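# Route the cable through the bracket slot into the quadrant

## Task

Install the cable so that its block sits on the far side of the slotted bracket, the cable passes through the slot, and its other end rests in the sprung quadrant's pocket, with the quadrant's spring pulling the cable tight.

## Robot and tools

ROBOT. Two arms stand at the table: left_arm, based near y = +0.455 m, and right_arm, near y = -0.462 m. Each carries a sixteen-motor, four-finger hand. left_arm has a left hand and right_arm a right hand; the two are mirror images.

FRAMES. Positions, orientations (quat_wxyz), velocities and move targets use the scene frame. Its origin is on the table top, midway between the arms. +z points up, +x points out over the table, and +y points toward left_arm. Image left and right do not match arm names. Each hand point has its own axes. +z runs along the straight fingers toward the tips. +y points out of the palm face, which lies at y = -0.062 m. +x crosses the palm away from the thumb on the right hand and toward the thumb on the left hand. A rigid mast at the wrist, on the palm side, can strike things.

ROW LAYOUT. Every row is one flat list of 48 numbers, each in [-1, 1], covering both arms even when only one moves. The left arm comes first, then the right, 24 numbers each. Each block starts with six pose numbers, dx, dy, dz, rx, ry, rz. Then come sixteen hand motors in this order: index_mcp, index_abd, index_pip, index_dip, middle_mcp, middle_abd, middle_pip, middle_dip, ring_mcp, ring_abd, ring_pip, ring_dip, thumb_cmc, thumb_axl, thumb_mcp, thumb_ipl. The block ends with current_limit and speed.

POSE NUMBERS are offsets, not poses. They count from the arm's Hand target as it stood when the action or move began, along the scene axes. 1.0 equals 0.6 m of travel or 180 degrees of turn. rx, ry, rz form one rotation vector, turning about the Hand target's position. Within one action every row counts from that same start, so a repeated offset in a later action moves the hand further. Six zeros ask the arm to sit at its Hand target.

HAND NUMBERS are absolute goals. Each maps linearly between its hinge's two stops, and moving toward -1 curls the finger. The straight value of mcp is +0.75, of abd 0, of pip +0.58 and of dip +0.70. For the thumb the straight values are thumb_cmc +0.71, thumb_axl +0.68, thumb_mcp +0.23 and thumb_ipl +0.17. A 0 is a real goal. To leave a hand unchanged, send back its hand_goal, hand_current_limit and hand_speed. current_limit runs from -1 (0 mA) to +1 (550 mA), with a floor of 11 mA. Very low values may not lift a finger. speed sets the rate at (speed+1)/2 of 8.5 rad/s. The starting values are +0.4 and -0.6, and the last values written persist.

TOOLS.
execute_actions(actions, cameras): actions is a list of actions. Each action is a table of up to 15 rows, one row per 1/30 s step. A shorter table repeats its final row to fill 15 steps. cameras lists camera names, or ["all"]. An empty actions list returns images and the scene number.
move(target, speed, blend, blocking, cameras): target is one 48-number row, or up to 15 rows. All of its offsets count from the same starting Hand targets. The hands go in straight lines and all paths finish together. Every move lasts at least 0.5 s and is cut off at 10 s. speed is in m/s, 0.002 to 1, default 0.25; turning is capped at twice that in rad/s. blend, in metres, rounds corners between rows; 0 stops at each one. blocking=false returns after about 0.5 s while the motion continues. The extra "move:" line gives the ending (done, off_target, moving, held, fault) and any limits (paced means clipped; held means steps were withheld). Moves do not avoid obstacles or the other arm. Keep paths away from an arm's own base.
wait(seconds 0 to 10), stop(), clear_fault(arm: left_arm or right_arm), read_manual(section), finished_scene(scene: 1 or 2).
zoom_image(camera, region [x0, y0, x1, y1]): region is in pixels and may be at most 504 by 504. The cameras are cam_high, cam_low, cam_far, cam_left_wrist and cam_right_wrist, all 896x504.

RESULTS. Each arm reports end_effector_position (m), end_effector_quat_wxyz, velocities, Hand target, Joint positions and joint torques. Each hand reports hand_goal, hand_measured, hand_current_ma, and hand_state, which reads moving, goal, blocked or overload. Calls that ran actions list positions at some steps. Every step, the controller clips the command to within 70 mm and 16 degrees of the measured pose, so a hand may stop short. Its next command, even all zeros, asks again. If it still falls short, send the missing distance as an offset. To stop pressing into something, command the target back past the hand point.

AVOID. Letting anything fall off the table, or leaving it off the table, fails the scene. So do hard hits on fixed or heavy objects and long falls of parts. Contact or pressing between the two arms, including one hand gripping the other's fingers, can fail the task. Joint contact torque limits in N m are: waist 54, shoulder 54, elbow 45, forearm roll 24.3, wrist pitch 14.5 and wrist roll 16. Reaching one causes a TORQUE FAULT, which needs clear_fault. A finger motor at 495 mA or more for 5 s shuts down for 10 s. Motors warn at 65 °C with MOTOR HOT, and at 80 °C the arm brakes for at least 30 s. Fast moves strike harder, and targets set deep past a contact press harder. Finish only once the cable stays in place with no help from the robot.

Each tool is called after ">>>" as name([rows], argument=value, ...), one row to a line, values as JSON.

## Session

Scene 1 done. Now scene 2.

>>> execute_actions(actions=[], cameras=["all"])

Scene clock: 0.00 s.
left_arm: end_effector_position=(+0.3332, +0.0115, +0.2450) hand_goal=(+0.754, +0.000, +0.576, +0.696, +0.754, +0.000, +0.576, +0.696, +0.754, +0.000, +0.576, +0.696, +0.714, +0.678, +0.226, +0.168) hand_measured=(+0.754, +0.000, +0.576, +0.696, +0.754, +0.000, +0.576, +0.696, +0.754, +0.000, +0.576, +0.696, +0.714, +0.678, +0.226, +0.168) hand_current_ma=(+0, +0, +0, +0, +0, +0, +0, +0, +0, +0, +0, +0, +0, +0, +0, +0) hand_state=(goal, goal, goal, goal, goal, goal, goal, goal, goal, goal, goal, goal, goal, goal, goal, goal) hand_current_limit=0.40 hand_speed=-0.60 end_effector_quat_wxyz=(-0.032, +0.852, +0.523, -0.012) | right_arm: end_effector_position=(+0.8878, -0.3111, +0.2026) hand_goal=(+0.754, +0.000, +0.576, +0.696, +0.754, +0.000, +0.576, +0.696, +0.754, +0.000, +0.576, +0.696, +0.714, +0.678, +0.226, +0.168) hand_measured=(+0.754, +0.000, +0.576, +0.696, +0.754, +0.000, +0.576, +0.696, +0.754, +0.000, +0.576, +0.696, +0.714, +0.678, +0.226, +0.168) hand_current_ma=(+0, +0, +0, +0, +0, +0, +0, +0, +0, +0, +0, +0, +0, +0, +0, +0) hand_state=(goal, goal, goal, goal, goal, goal, goal, goal, goal, goal, goal, goal, goal, goal, goal, goal) hand_current_limit=0.40 hand_speed=-0.60 end_effector_quat_wxyz=(+0.302, -0.248, +0.867, -0.310)
Joint positions: left_arm=[-1.054 -0.306 -0.909 -0.049 -0.665 0.959] | right_arm=[0.202 -0.965 -1.748 -1.505 -0.561 0.941]
Joint velocities: within noise
Joint torques (N m): no reading
Motor temperatures (°C): left_arm=[29 25 32 29 37 36] | right_arm=[25 24 32 30 33 34]
Hand target: left_arm +0.3332, +0.0115, +0.2450; -0.032, +0.852, +0.523, -0.012 | right_arm +0.8878, -0.3111, +0.2026; +0.302, -0.248, +0.867, -0.310
camera_calibration:
cam_left_wrist: T_world_to_cam=[[-0.895018, -0.43879, 0.0800359, 0.24195], [-0.228807, 0.605712, 0.762077, -0.158829], [-0.38287, 0.66376, -0.642521, 0.399395], [0, 0, 0, 1]] pos_world=[0.333125, -0.0627323, 0.358295]
cam_right_wrist: T_world_to_cam=[[0.412481, 0.90286, -0.121259, -0.0285764], [-0.0547617, 0.157445, 0.986008, -0.1496], [0.909319, -0.400069, 0.114385, -0.826195], [0, 0, 0, 1]] pos_world=[0.75487, -0.281181, 0.238546]

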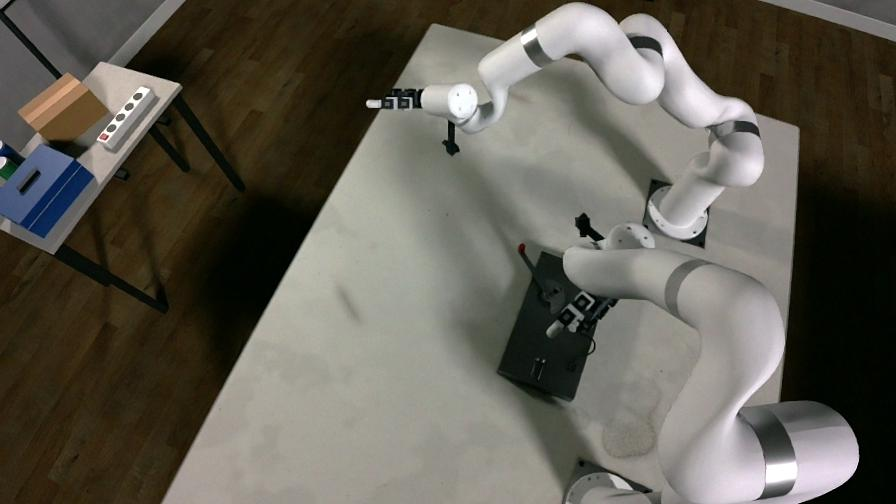

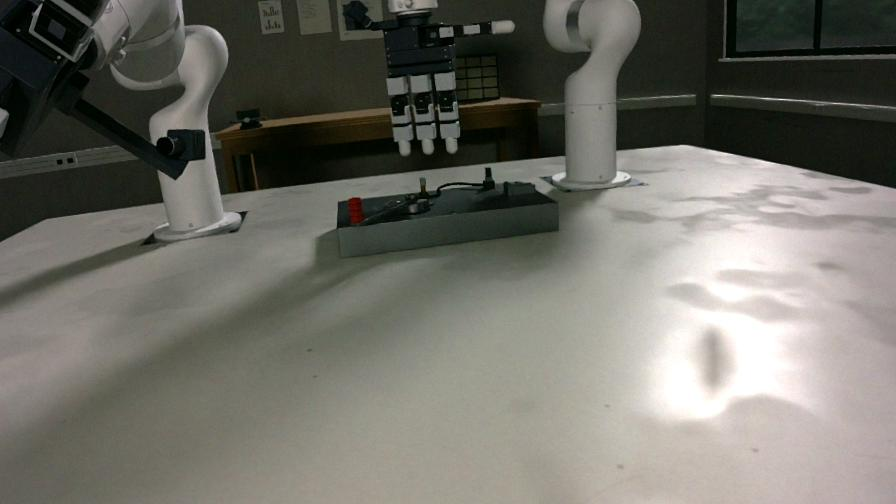

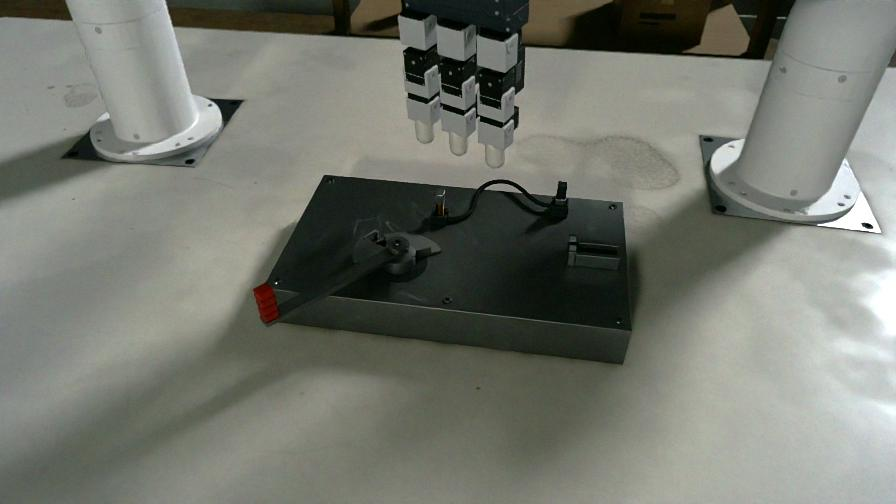

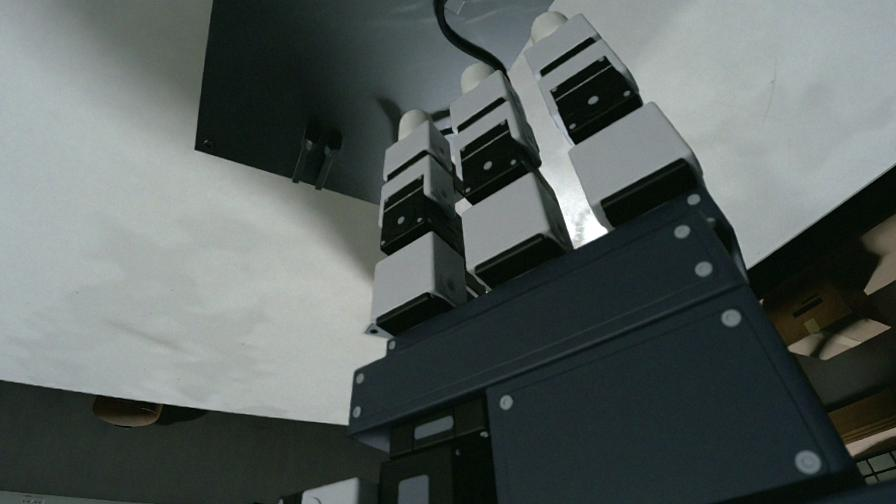

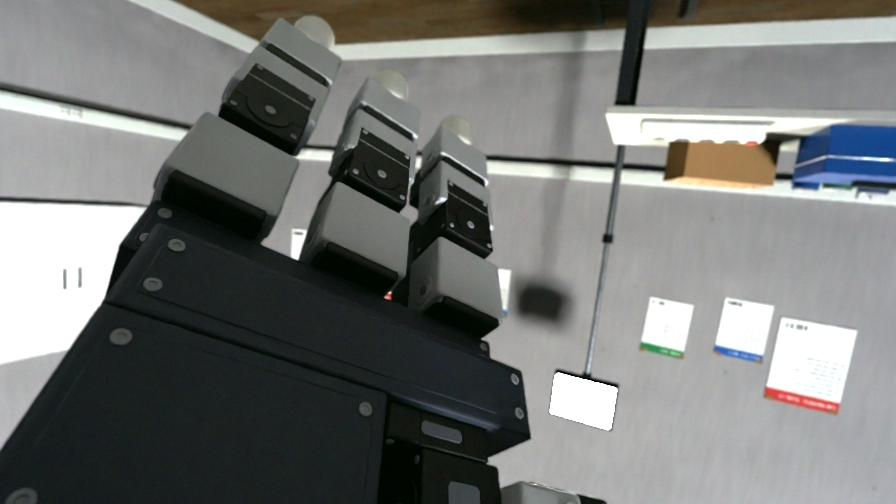

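>>> zoom_image(camera="cam_far", region=[340, 160, 500, 310])

>>> zoom_image(camera="cam_far", region=[500, 160, 650, 300])

>>> zoom_image(camera="cam_low", region=[330, 150, 570, 270])

>>> zoom_image(camera="cam_high", region=[480, 210, 640, 410])

>>> zoom_image(camera="cam_left_wrist", region=[190, 0, 560, 210])

Scaled by 3.150 from the camera's 896x504 image, which has a finer 1280x720 frame.

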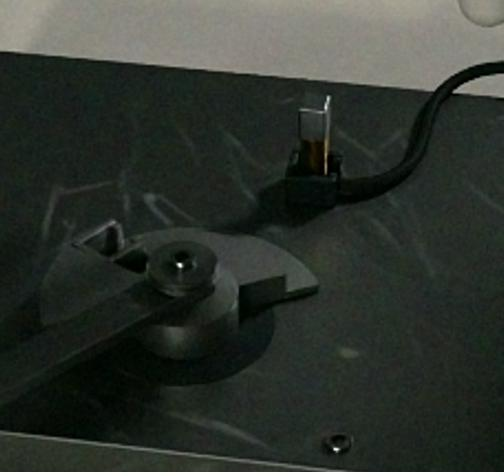

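Scaled by 3.360 from the camera's 896x504 image, which has a finer 1280x720 frame.

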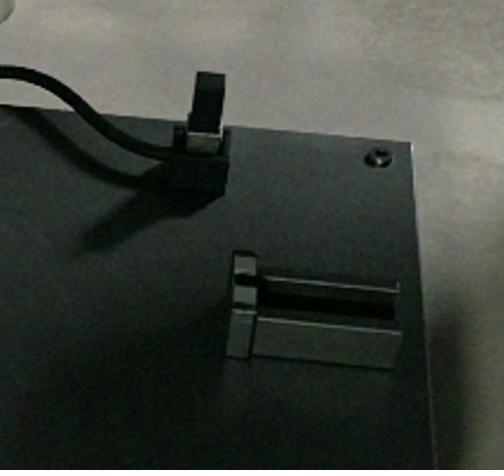

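Scaled by 2.100 from the camera's 896x504 image, which has a finer 1280x720 frame.

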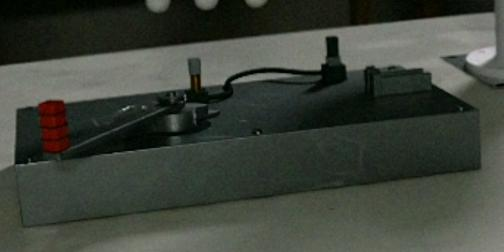

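Scaled by 2.520 from the camera's 896x504 image, which has a finer 1280x720 frame.

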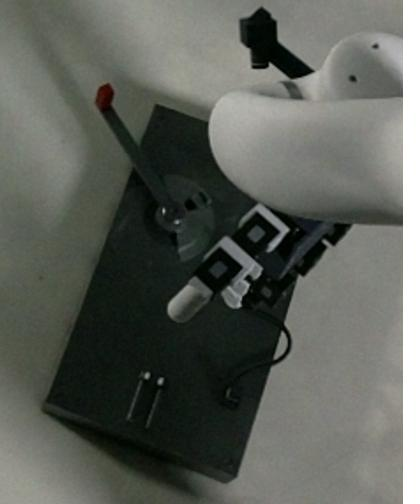

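Scaled by 1.362 from the camera's 896x504 image, which has a finer 1280x720 frame.

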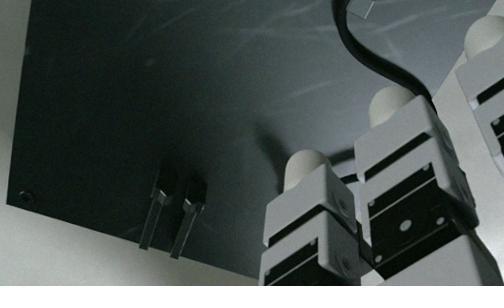

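>>> zoom_image(camera="cam_far", region=[520, 190, 640, 290])

>>> zoom_image(camera="cam_far", region=[370, 185, 500, 285])

Scaled by 4.200 from the camera's 896x504 image, which has a finer 1280x720 frame.

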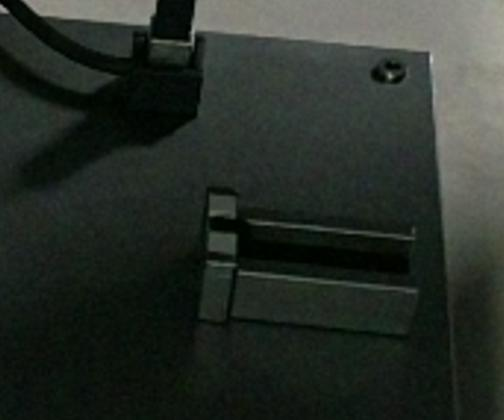

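Scaled by 3.877 from the camera's 896x504 image, which has a finer 1280x720 frame.

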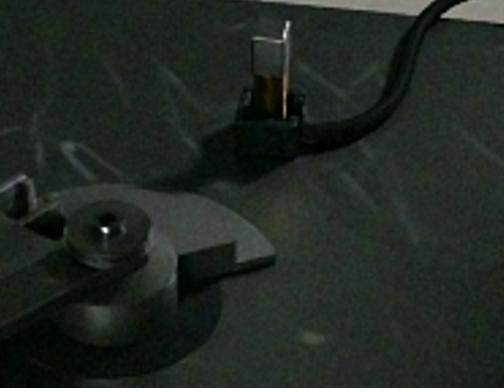

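>>> move(target=[-0.1645,0.355,0.0583,0.0091,-0.0244,0.6491, 0.754,0.06,0.576,0.696,0.754,-0.06,0.576,0.696,1,0,1,1,0.714,0.678,0.226,0.168,0.4,-0.4, -0.7603,0.2695,0.1623,-0.1171,0.4152,0.5268, 1,-0.12,0.576,0.696,1,0.12,0.576,0.696,1,0,1,1,-0.571,0.678,0.226,0.168,0.4,-0.4], speed=0.25, cameras=["all"])

Scene clock: 17.53 s.
left_arm: end_effector_position=(+0.2345, +0.2244, +0.2800) hand_goal=(+0.754, +0.060, +0.576, +0.696, +0.754, -0.060, +0.576, +0.696, +1.000, +0.000, +1.000, +1.000, +0.714, +0.678, +0.226, +0.168) hand_measured=(+0.754, +0.056, +0.576, +0.696, +0.754, -0.056, +0.576, +0.696, +0.988, +0.000, +0.992, +0.996, +0.714, +0.678, +0.224, +0.168) hand_current_ma=(+0, -1, +0, +0, +0, +1, +0, +0, -10, +0, -5, -1, +0, +0, -1, +0) hand_state=(goal, goal, goal, goal, goal, goal, goal, goal, goal, goal, goal, goal, goal, goal, goal, goal) hand_current_limit=0.40 hand_speed=-0.40 end_effector_quat_wxyz=(+0.000, +0.000, +1.000, +0.000) | right_arm: end_effector_position=(+0.4316, -0.1494, +0.3000) hand_goal=(+1.000, -0.120, +0.576, +0.696, +1.000, +0.120, +0.576, +0.696, +1.000, +0.000, +1.000, +1.000, -0.570, +0.678, +0.226, +0.168) hand_measured=(+0.996, -0.100, +0.576, +0.696, +0.992, +0.092, +0.576, +0.696, +0.992, +0.000, +0.994, +0.996, -0.570, +0.678, +0.224, +0.168) hand_current_ma=(-8, +52, +0, +0, -21, -75, +0, +0, -19, +0, -15, -7, -1, -1, -7, -1) hand_state=(goal, blocked, goal, goal, goal, blocked, goal, goal, goal, goal, goal, goal, goal, goal, goal, goal) hand_current_limit=0.40 hand_speed=-0.40 end_effector_quat_wxyz=(+0.145, +0.919, -0.363, -0.058)
Joint positions: left_arm=[-0.922 -0.011 -0.646 -0.001 -0.635 -0.987] | right_arm=[0.641 -0.676 -1.485 -0.05 -1.121 -1.693]
Joint torques (N m): left_arm=[10.35 25.12 -8.12 2.61 -2.44 -0.96] | right_arm=[10.83 32.88 -8.79 2.31 -1.46 -1.59]
Hand target: left_arm +0.2345, +0.2245, +0.2800; +0.000, +0.000, +1.000, +0.000 | right_arm +0.4316, -0.1494, +0.3000; +0.145, +0.919, -0.363, -0.058
Off the commanded pose: left_arm 0.000 m, 0 deg | right_arm 0.000 m, 0 deg.
move: done
camera_calibration:
cam_left_wrist: T_world_to_cam=[[0.795241, -0.60422, 0.0501055, -0.106532], [-0.446543, -0.5278, 0.722515, -0.0205212], [-0.410112, -0.596947, -0.689538, 0.545184], [0, 0, 0, 1]] pos_world=[0.299142, 0.250246, 0.39609]
cam_right_wrist: T_world_to_cam=[[-0.975094, 0.127436, 0.181527, 0.417597], [0.20394, 0.83688, 0.507976, -0.16282], [-0.0871822, 0.532345, -0.842026, 0.498479], [0, 0, 0, 1]] pos_world=[0.483861, -0.182319, 0.426636]

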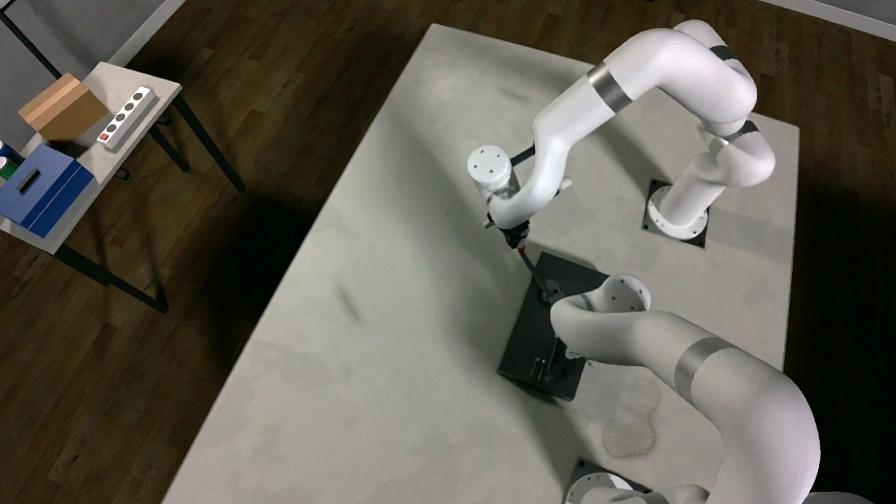

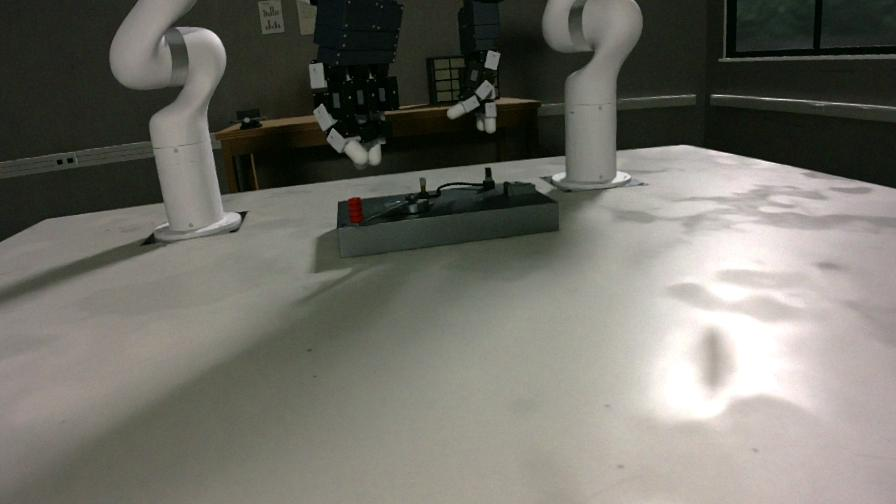

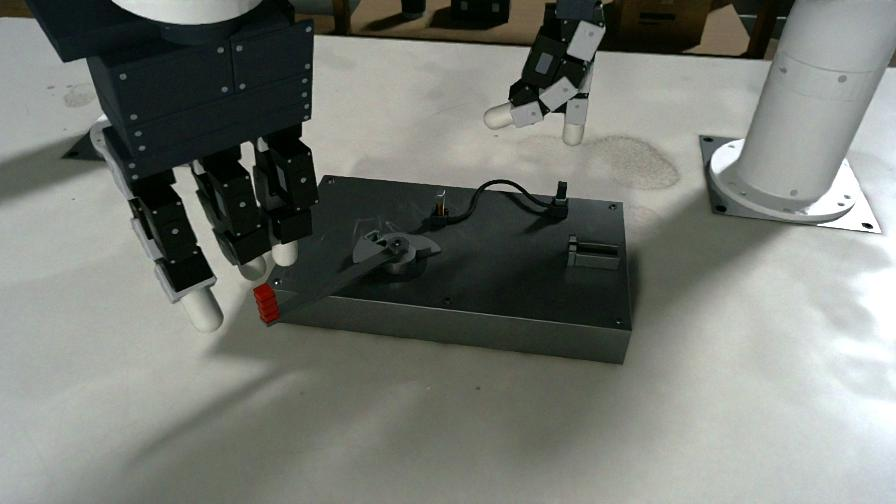

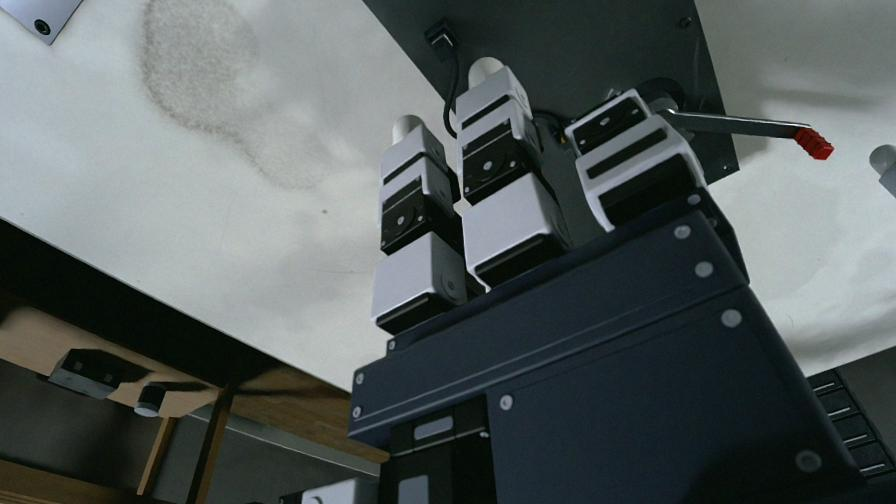

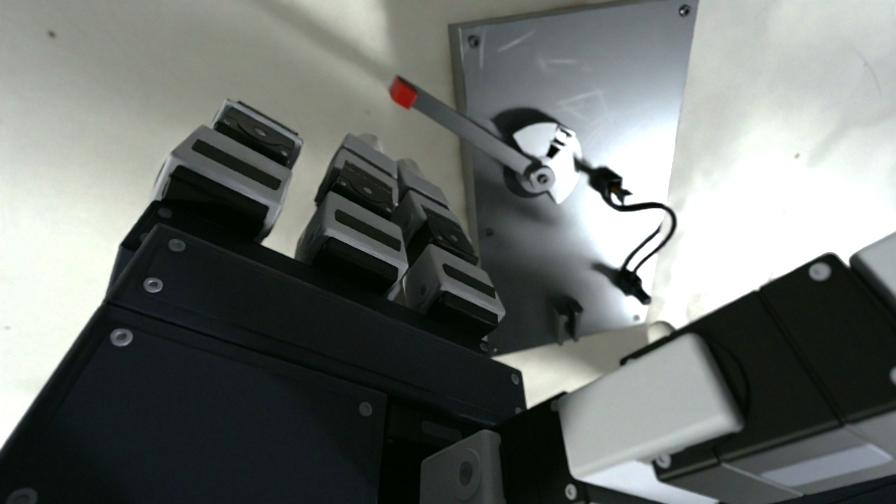

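>>> zoom_image(camera="cam_left_wrist", region=[380, 0, 520, 120])

>>> zoom_image(camera="cam_right_wrist", region=[500, 110, 700, 350])

>>> zoom_image(camera="cam_right_wrist", region=[590, 240, 680, 320])

>>> zoom_image(camera="cam_far", region=[530, 170, 590, 230])

>>> zoom_image(camera="cam_low", region=[460, 150, 550, 220])

Scaled by 3.600 from the camera's 896x504 image, which has a finer 1280x720 frame.

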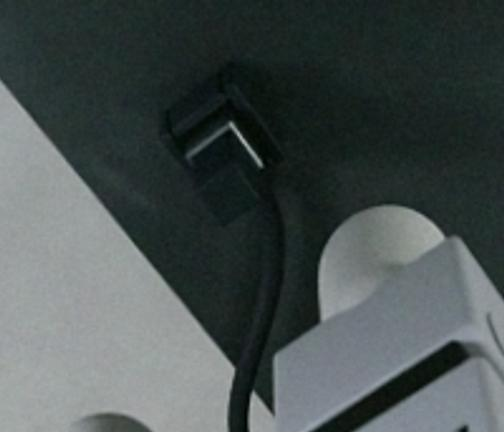

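Scaled by 2.100 from the camera's 896x504 image, which has a finer 1280x720 frame.

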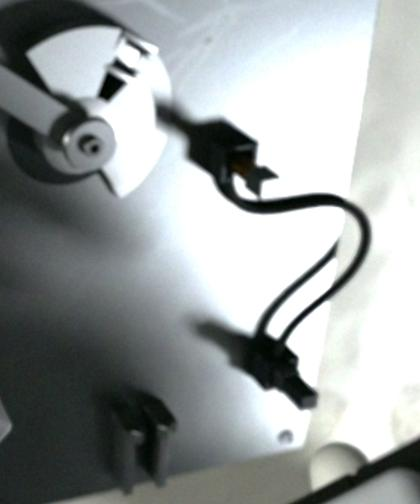

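Scaled by 5.600 from the camera's 896x504 image, which has a finer 1280x720 frame.

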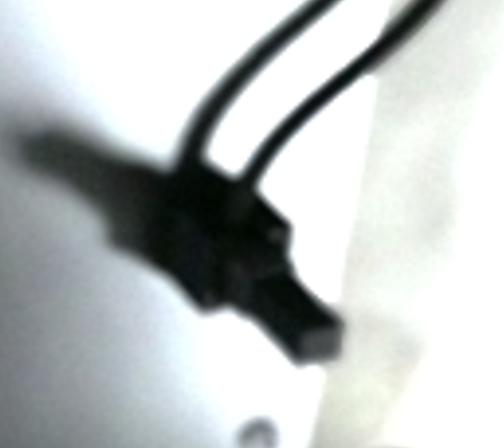

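Scaled by 8.400 from the camera's 896x504 image, which has a finer 1280x720 frame.

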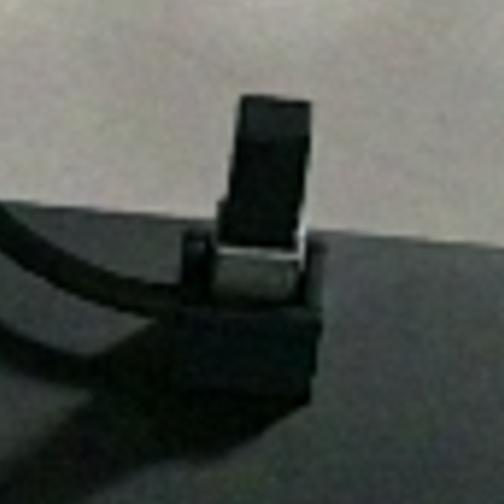

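Scaled by 5.600 from the camera's 896x504 image, which has a finer 1280x720 frame.

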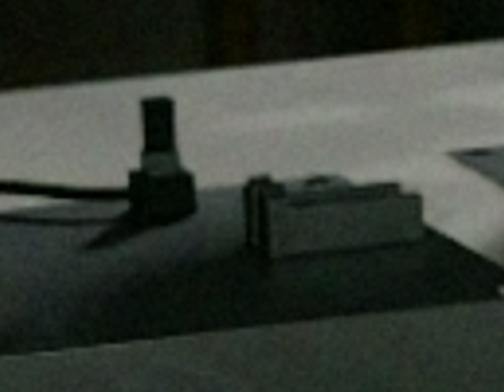

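>>> zoom_image(camera="cam_far", region=[170, 180, 340, 350])

>>> zoom_image(camera="cam_high", region=[450, 130, 620, 330])

>>> zoom_image(camera="cam_low", region=[300, 60, 460, 260])

Scaled by 2.965 from the camera's 896x504 image, which has a finer 1280x720 frame.

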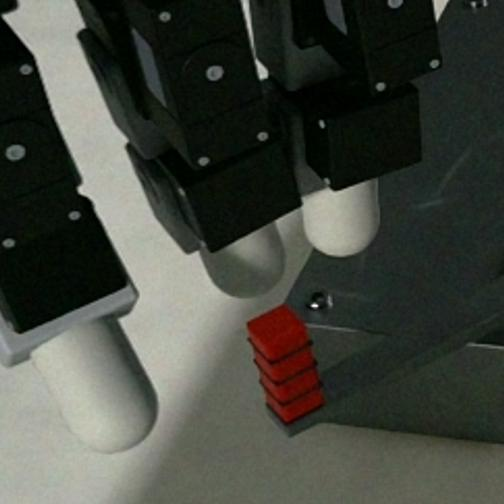

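Scaled by 2.520 from the camera's 896x504 image, which has a finer 1280x720 frame.

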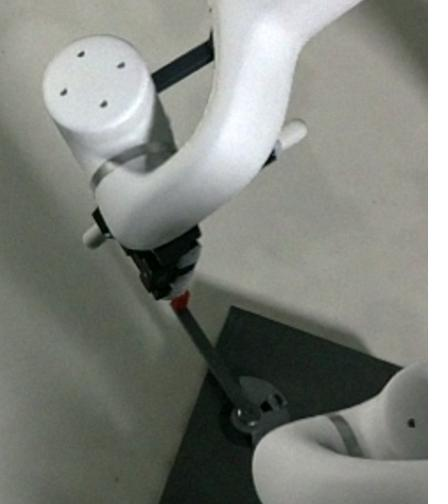

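Scaled by 2.520 from the camera's 896x504 image, which has a finer 1280x720 frame.

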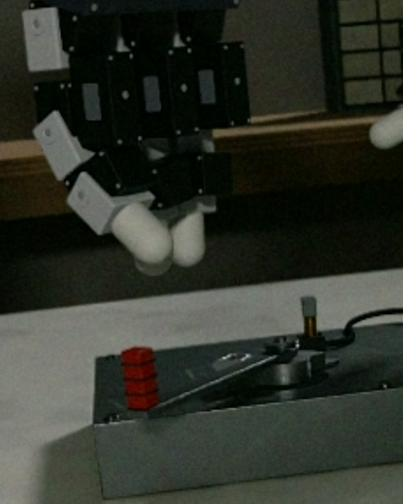

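>>> move(target=[0.001,0.001,-0.1083,0,0,0, 0.754,0.06,0.576,0.696,0.754,-0.06,0.576,0.696,1,0,1,1,0.714,0.678,0.226,0.168,0.4,-0.6, 0,0,-0.125,0,0,0, 1,-0.12,0.576,0.696,1,0.12,0.576,0.696,1,0,1,1,-0.571,0.678,0.226,0.168,0.4,-0.6], speed=0.1, cameras=["cam_far","cam_low","cam_left_wrist","cam_right_wrist"])

>>> zoom_image(camera="cam_left_wrist", region=[360, 0, 520, 140])

>>> zoom_image(camera="cam_far", region=[520, 130, 620, 230])

>>> zoom_image(camera="cam_right_wrist", region=[560, 230, 720, 350])

Scene clock: 31.00 s.
left_arm: end_effector_position=(+0.2351, +0.2251, +0.2151) hand_goal=(+0.754, +0.060, +0.576, +0.696, +0.754, -0.060, +0.576, +0.696, +1.000, +0.000, +1.000, +1.000, +0.714, +0.678, +0.226, +0.168) hand_measured=(+0.754, +0.056, +0.576, +0.696, +0.754, -0.056, +0.576, +0.696, +0.988, +0.000, +0.992, +0.996, +0.714, +0.678, +0.224, +0.168) hand_current_ma=(+0, -1, +0, +0, +0, +1, +0, +0, -10, +0, -4, -1, +0, +0, -1, +0) hand_state=(goal, goal, goal, goal, goal, goal, goal, goal, goal, goal, goal, goal, goal, goal, goal, goal) hand_current_limit=0.40 hand_speed=-0.60 end_effector_quat_wxyz=(+0.000, +0.000, +1.000, +0.000) | right_arm: end_effector_position=(+0.4315, -0.1494, +0.2250) hand_goal=(+1.000, -0.120, +0.576, +0.696, +1.000, +0.120, +0.576, +0.696, +1.000, +0.000, +1.000, +1.000, -0.570, +0.678, +0.226, +0.168) hand_measured=(+0.996, -0.100, +0.576, +0.696, +0.992, +0.092, +0.576, +0.696, +0.994, +0.000, +0.994, +0.996, -0.570, +0.678, +0.224, +0.168) hand_current_ma=(-7, +52, +0, +0, -20, -75, +0, +0, -18, +0, -15, -7, -1, -1, -7, -1) hand_state=(goal, blocked, goal, goal, goal, blocked, goal, goal, goal, goal, goal, goal, goal, goal, goal, goal) hand_current_limit=0.40 hand_speed=-0.60 end_effector_quat_wxyz=(+0.145, +0.919, -0.363, -0.058)
Joint positions: left_arm=[-0.919 -0.139 -0.599 -0.001 -0.46 -0.985] | right_arm=[0.641 -0.768 -1.45 -0.054 -0.993 -1.685]
Joint torques (N m): left_arm=[9.42 2.38 -6.72 -2.25 2.35 0.72] | right_arm=[10.5 31.29 -12.67 -1.88 0.87 1.52]
Hand target: left_arm +0.2351, +0.2251, +0.2150; +0.000, +0.000, +1.000, +0.000 | right_arm +0.4316, -0.1494, +0.2250; +0.145, +0.919, -0.363, -0.058
Off the commanded pose: left_arm 0.000 m, 0 deg | right_arm 0.000 m, 0 deg.
move: done
camera_calibration:
cam_left_wrist: T_world_to_cam=[[0.795298, -0.604136, 0.0502018, -0.103405], [-0.446539, -0.527795, 0.72252, 0.0270032], [-0.410004, -0.597036, -0.689525, 0.501083], [0, 0, 0, 1]] pos_world=[0.299742, 0.250946, 0.33119]
cam_right_wrist: T_world_to_cam=[[-0.975078, 0.127338, 0.18168, 0.431146], [0.203928, 0.836947, 0.507872, -0.124584], [-0.0873856, 0.532264, -0.842056, 0.435475], [0, 0, 0, 1]] pos_world=[0.483861, -0.182419, 0.351636]
Images, in order (width x height): cam_low 896x504, cam_far 896x504, cam_left_wrist 896x504, cam_right_wrist 896x504.

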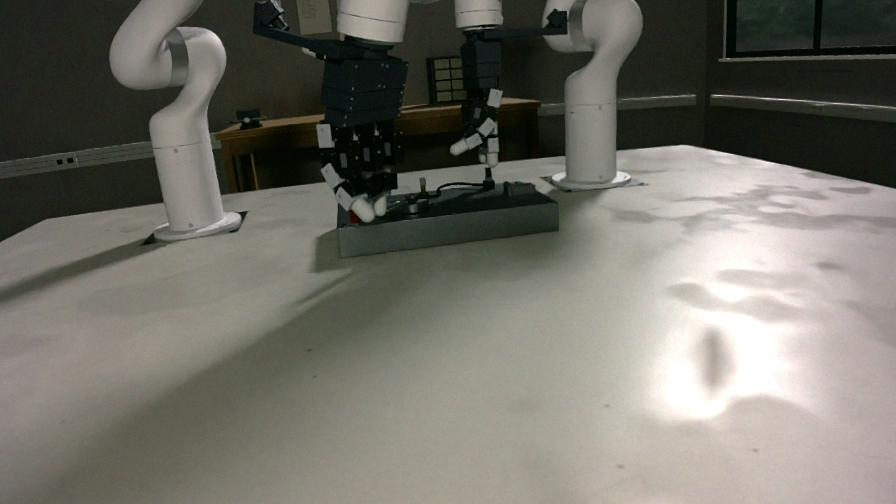

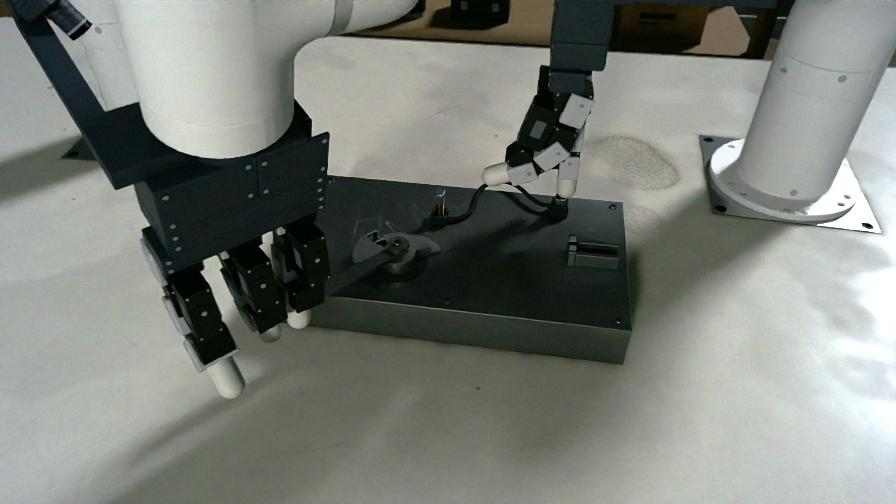

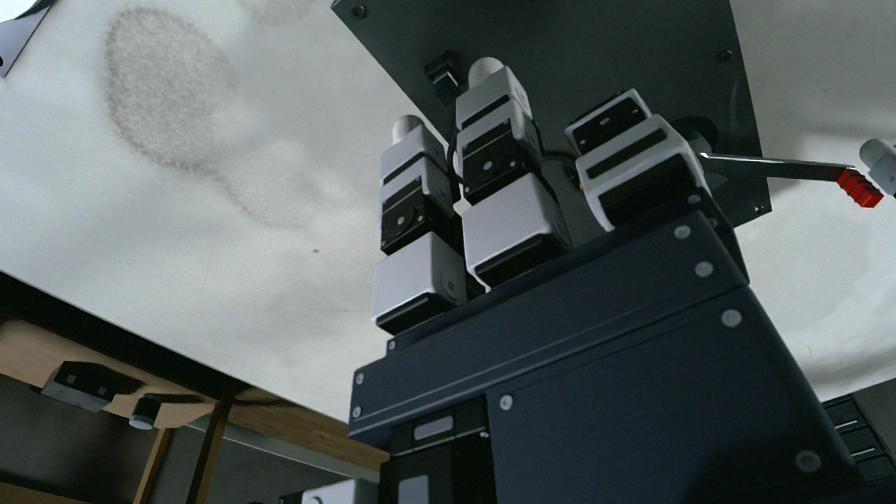

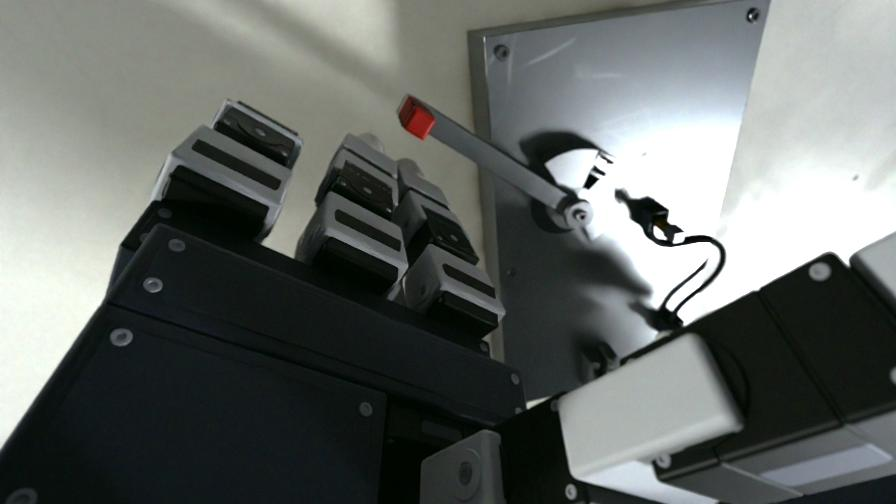

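Scaled by 3.150 from the camera's 896x504 image, which has a finer 1280x720 frame.

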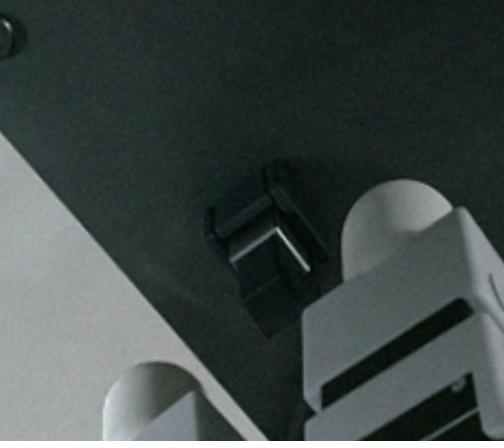

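Scaled by 5.040 from the camera's 896x504 image, which has a finer 1280x720 frame.

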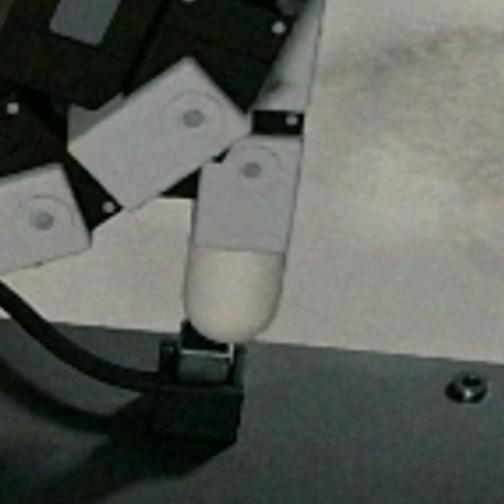

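Scaled by 3.150 from the camera's 896x504 image, which has a finer 1280x720 frame.

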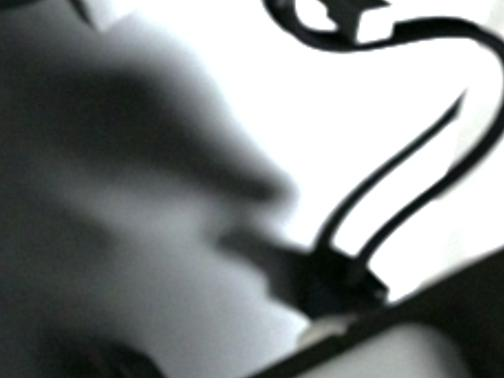

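>>> move(target=[0,-0.0058,-0.0333,0,0,0, 0.754,0.06,0.576,0.696,0.754,-0.06,0.576,0.696,1,0,1,1,0.714,0.678,0.226,0.168,0.5,-0.6, -0.0142,-0.0213,0,0,0,0.0144, 1,-0.12,0.576,0.696,1,0.12,0.576,0.696,1,0,1,1,-0.571,0.678,0.226,0.168,0.4,-0.6], speed=0.05, cameras=["cam_far","cam_low","cam_left_wrist","cam_right_wrist"])

>>> zoom_image(camera="cam_left_wrist", region=[360, 0, 520, 140])

>>> zoom_image(camera="cam_far", region=[520, 150, 600, 230])

Scene clock: 35.13 s.
left_arm: end_effector_position=(+0.2350, +0.2217, +0.1950) hand_goal=(+0.754, +0.060, +0.576, +0.696, +0.754, -0.060, +0.576, +0.696, +1.000, +0.000, +1.000, +1.000, +0.714, +0.678, +0.226, +0.168) hand_measured=(+0.754, +0.056, +0.576, +0.696, +0.754, -0.056, +0.576, +0.696, +0.988, +0.000, +0.992, +0.996, +0.714, +0.678, +0.224, +0.168) hand_current_ma=(+0, -1, +0, +0, +0, +1, +0, +0, -10, +0, -4, -1, +0, +0, -1, +0) hand_state=(goal, goal, goal, goal, goal, goal, goal, goal, goal, goal, goal, goal, goal, goal, goal, goal) hand_current_limit=0.50 hand_speed=-0.60 end_effector_quat_wxyz=(+0.000, +0.000, +1.000, +0.000) | right_arm: end_effector_position=(+0.4231, -0.1622, +0.2250) hand_goal=(+1.000, -0.120, +0.576, +0.696, +1.000, +0.120, +0.576, +0.696, +1.000, +0.000, +1.000, +1.000, -0.570, +0.678, +0.226, +0.168) hand_measured=(+0.998, -0.100, +0.576, +0.696, +0.992, +0.092, +0.576, +0.696, +0.994, +0.000, +0.994, +0.996, -0.570, +0.678, +0.224, +0.168) hand_current_ma=(-6, +52, +0, +0, -19, -75, +0, +0, -17, +0, -15, -7, -1, -1, -7, -1) hand_state=(goal, blocked, goal, goal, goal, blocked, goal, goal, goal, goal, goal, goal, goal, goal, goal, goal) hand_current_limit=0.40 hand_speed=-0.60 end_effector_quat_wxyz=(+0.147, +0.927, -0.342, -0.055)
Joint positions: left_arm=[-0.924 -0.191 -0.598 -0.001 -0.407 -0.99] | right_arm=[0.644 -0.736 -1.395 -0.07 -0.969 -1.715]
Joint torques (N m): left_arm=[-9.45 1.11 -16.97 -1.5 2.42 -0.88] | right_arm=[11.31 52 -8.88 -1.74 0.96 -1.47]
Hand target: left_arm +0.2351, +0.2216, +0.1950; +0.000, +0.000, +1.000, +0.000 | right_arm +0.4231, -0.1622, +0.2250; +0.147, +0.927, -0.342, -0.055
Off the commanded pose: left_arm 0.000 m, 0 deg | right_arm 0.000 m, 0 deg.
move: done
camera_calibration:
cam_left_wrist: T_world_to_cam=[[0.795303, -0.604146, 0.0500041, -0.104392], [-0.446432, -0.527885, 0.722521, 0.0396488], [-0.410112, -0.596947, -0.689538, 0.485277], [0, 0, 0, 1]] pos_world=[0.299741, 0.247546, 0.31119]
cam_right_wrist: T_world_to_cam=[[-0.97985, 0.0831801, 0.181591, 0.419407], [0.165892, 0.845256, 0.507958, -0.0947958], [-0.111239, 0.527847, -0.842023, 0.450871], [0, 0, 0, 1]] pos_world=[0.476836, -0.192751, 0.351636]
Images, in order (width x height): cam_low 896x504, cam_far 896x504, cam_left_wrist 896x504, cam_right_wrist 896x504.

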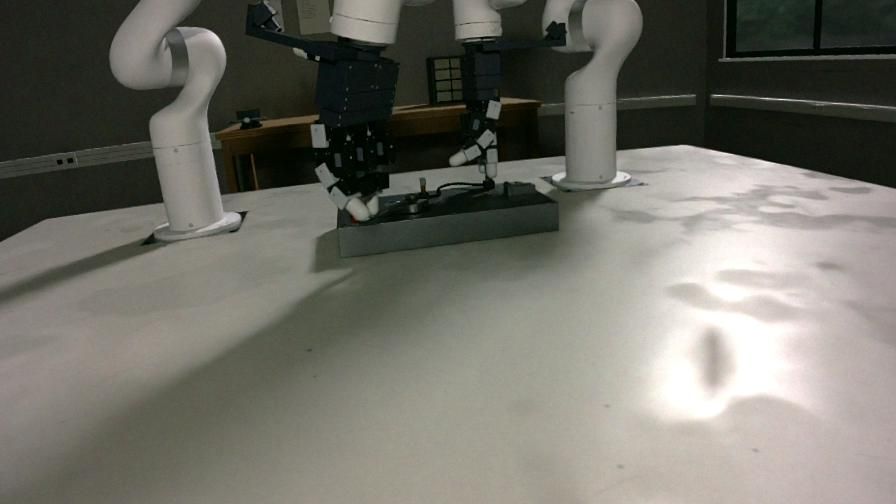

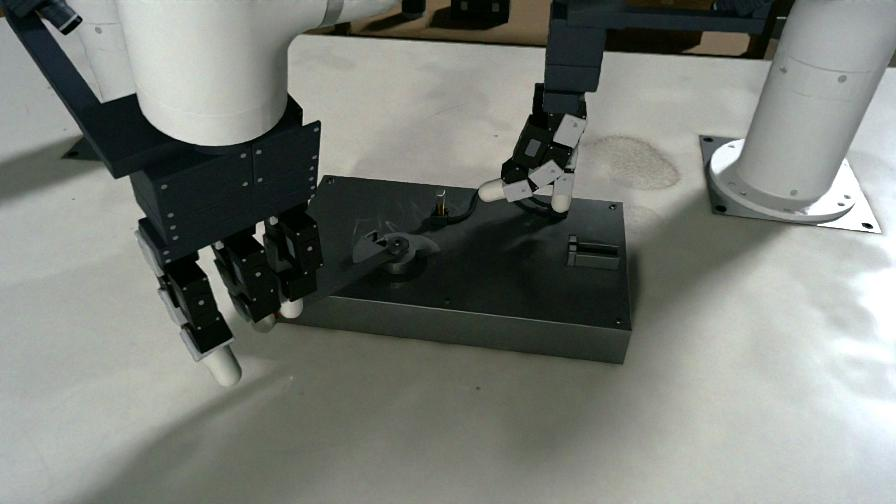

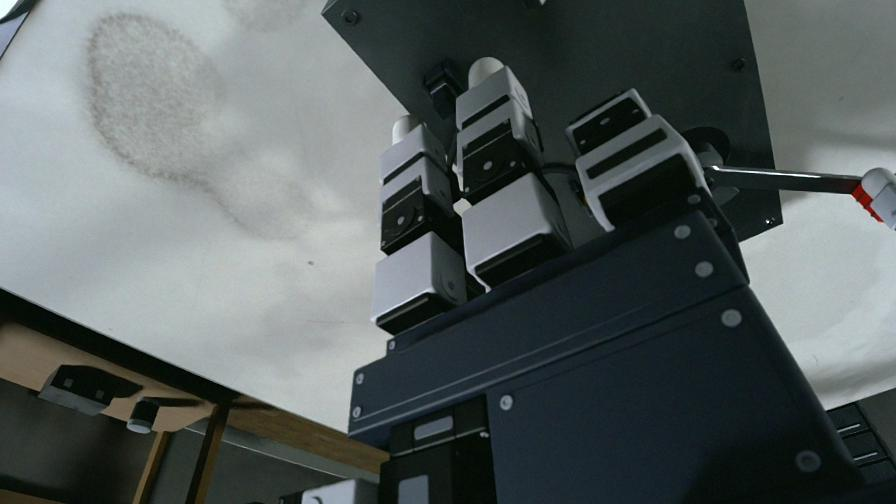

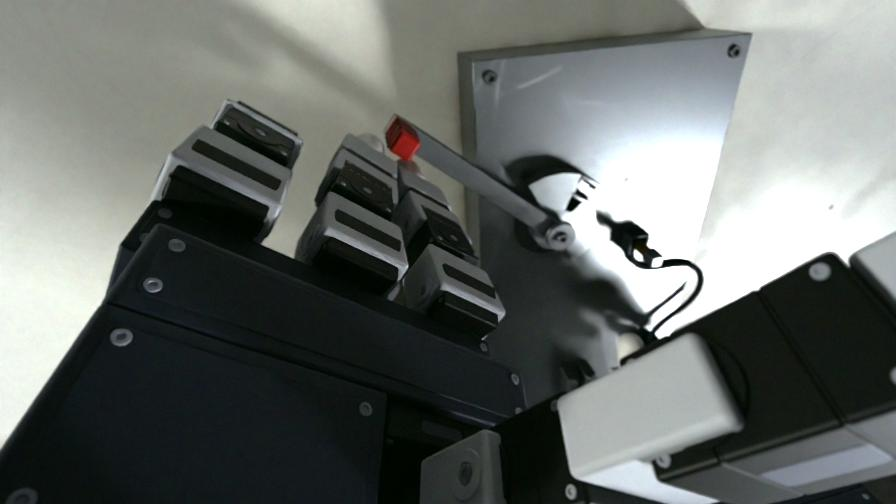

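Scaled by 3.150 from the camera's 896x504 image, which has a finer 1280x720 frame.

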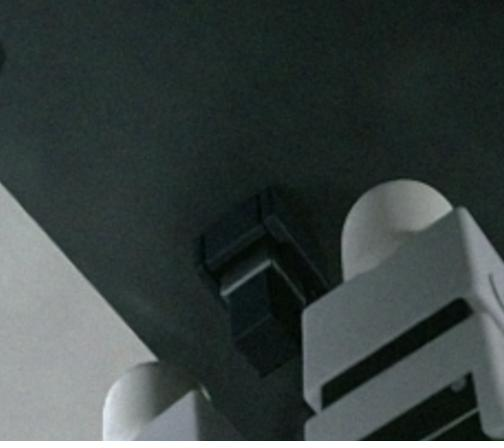

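Scaled by 6.300 from the camera's 896x504 image, which has a finer 1280x720 frame.

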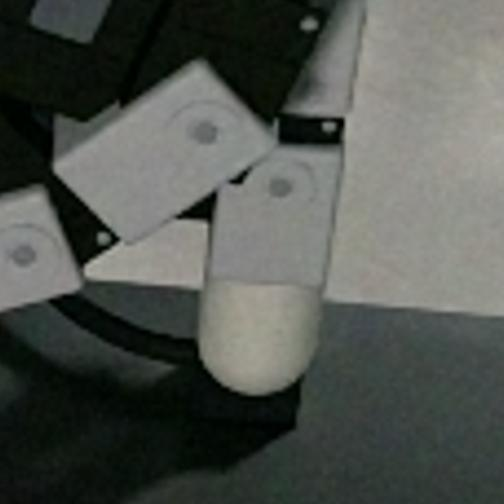

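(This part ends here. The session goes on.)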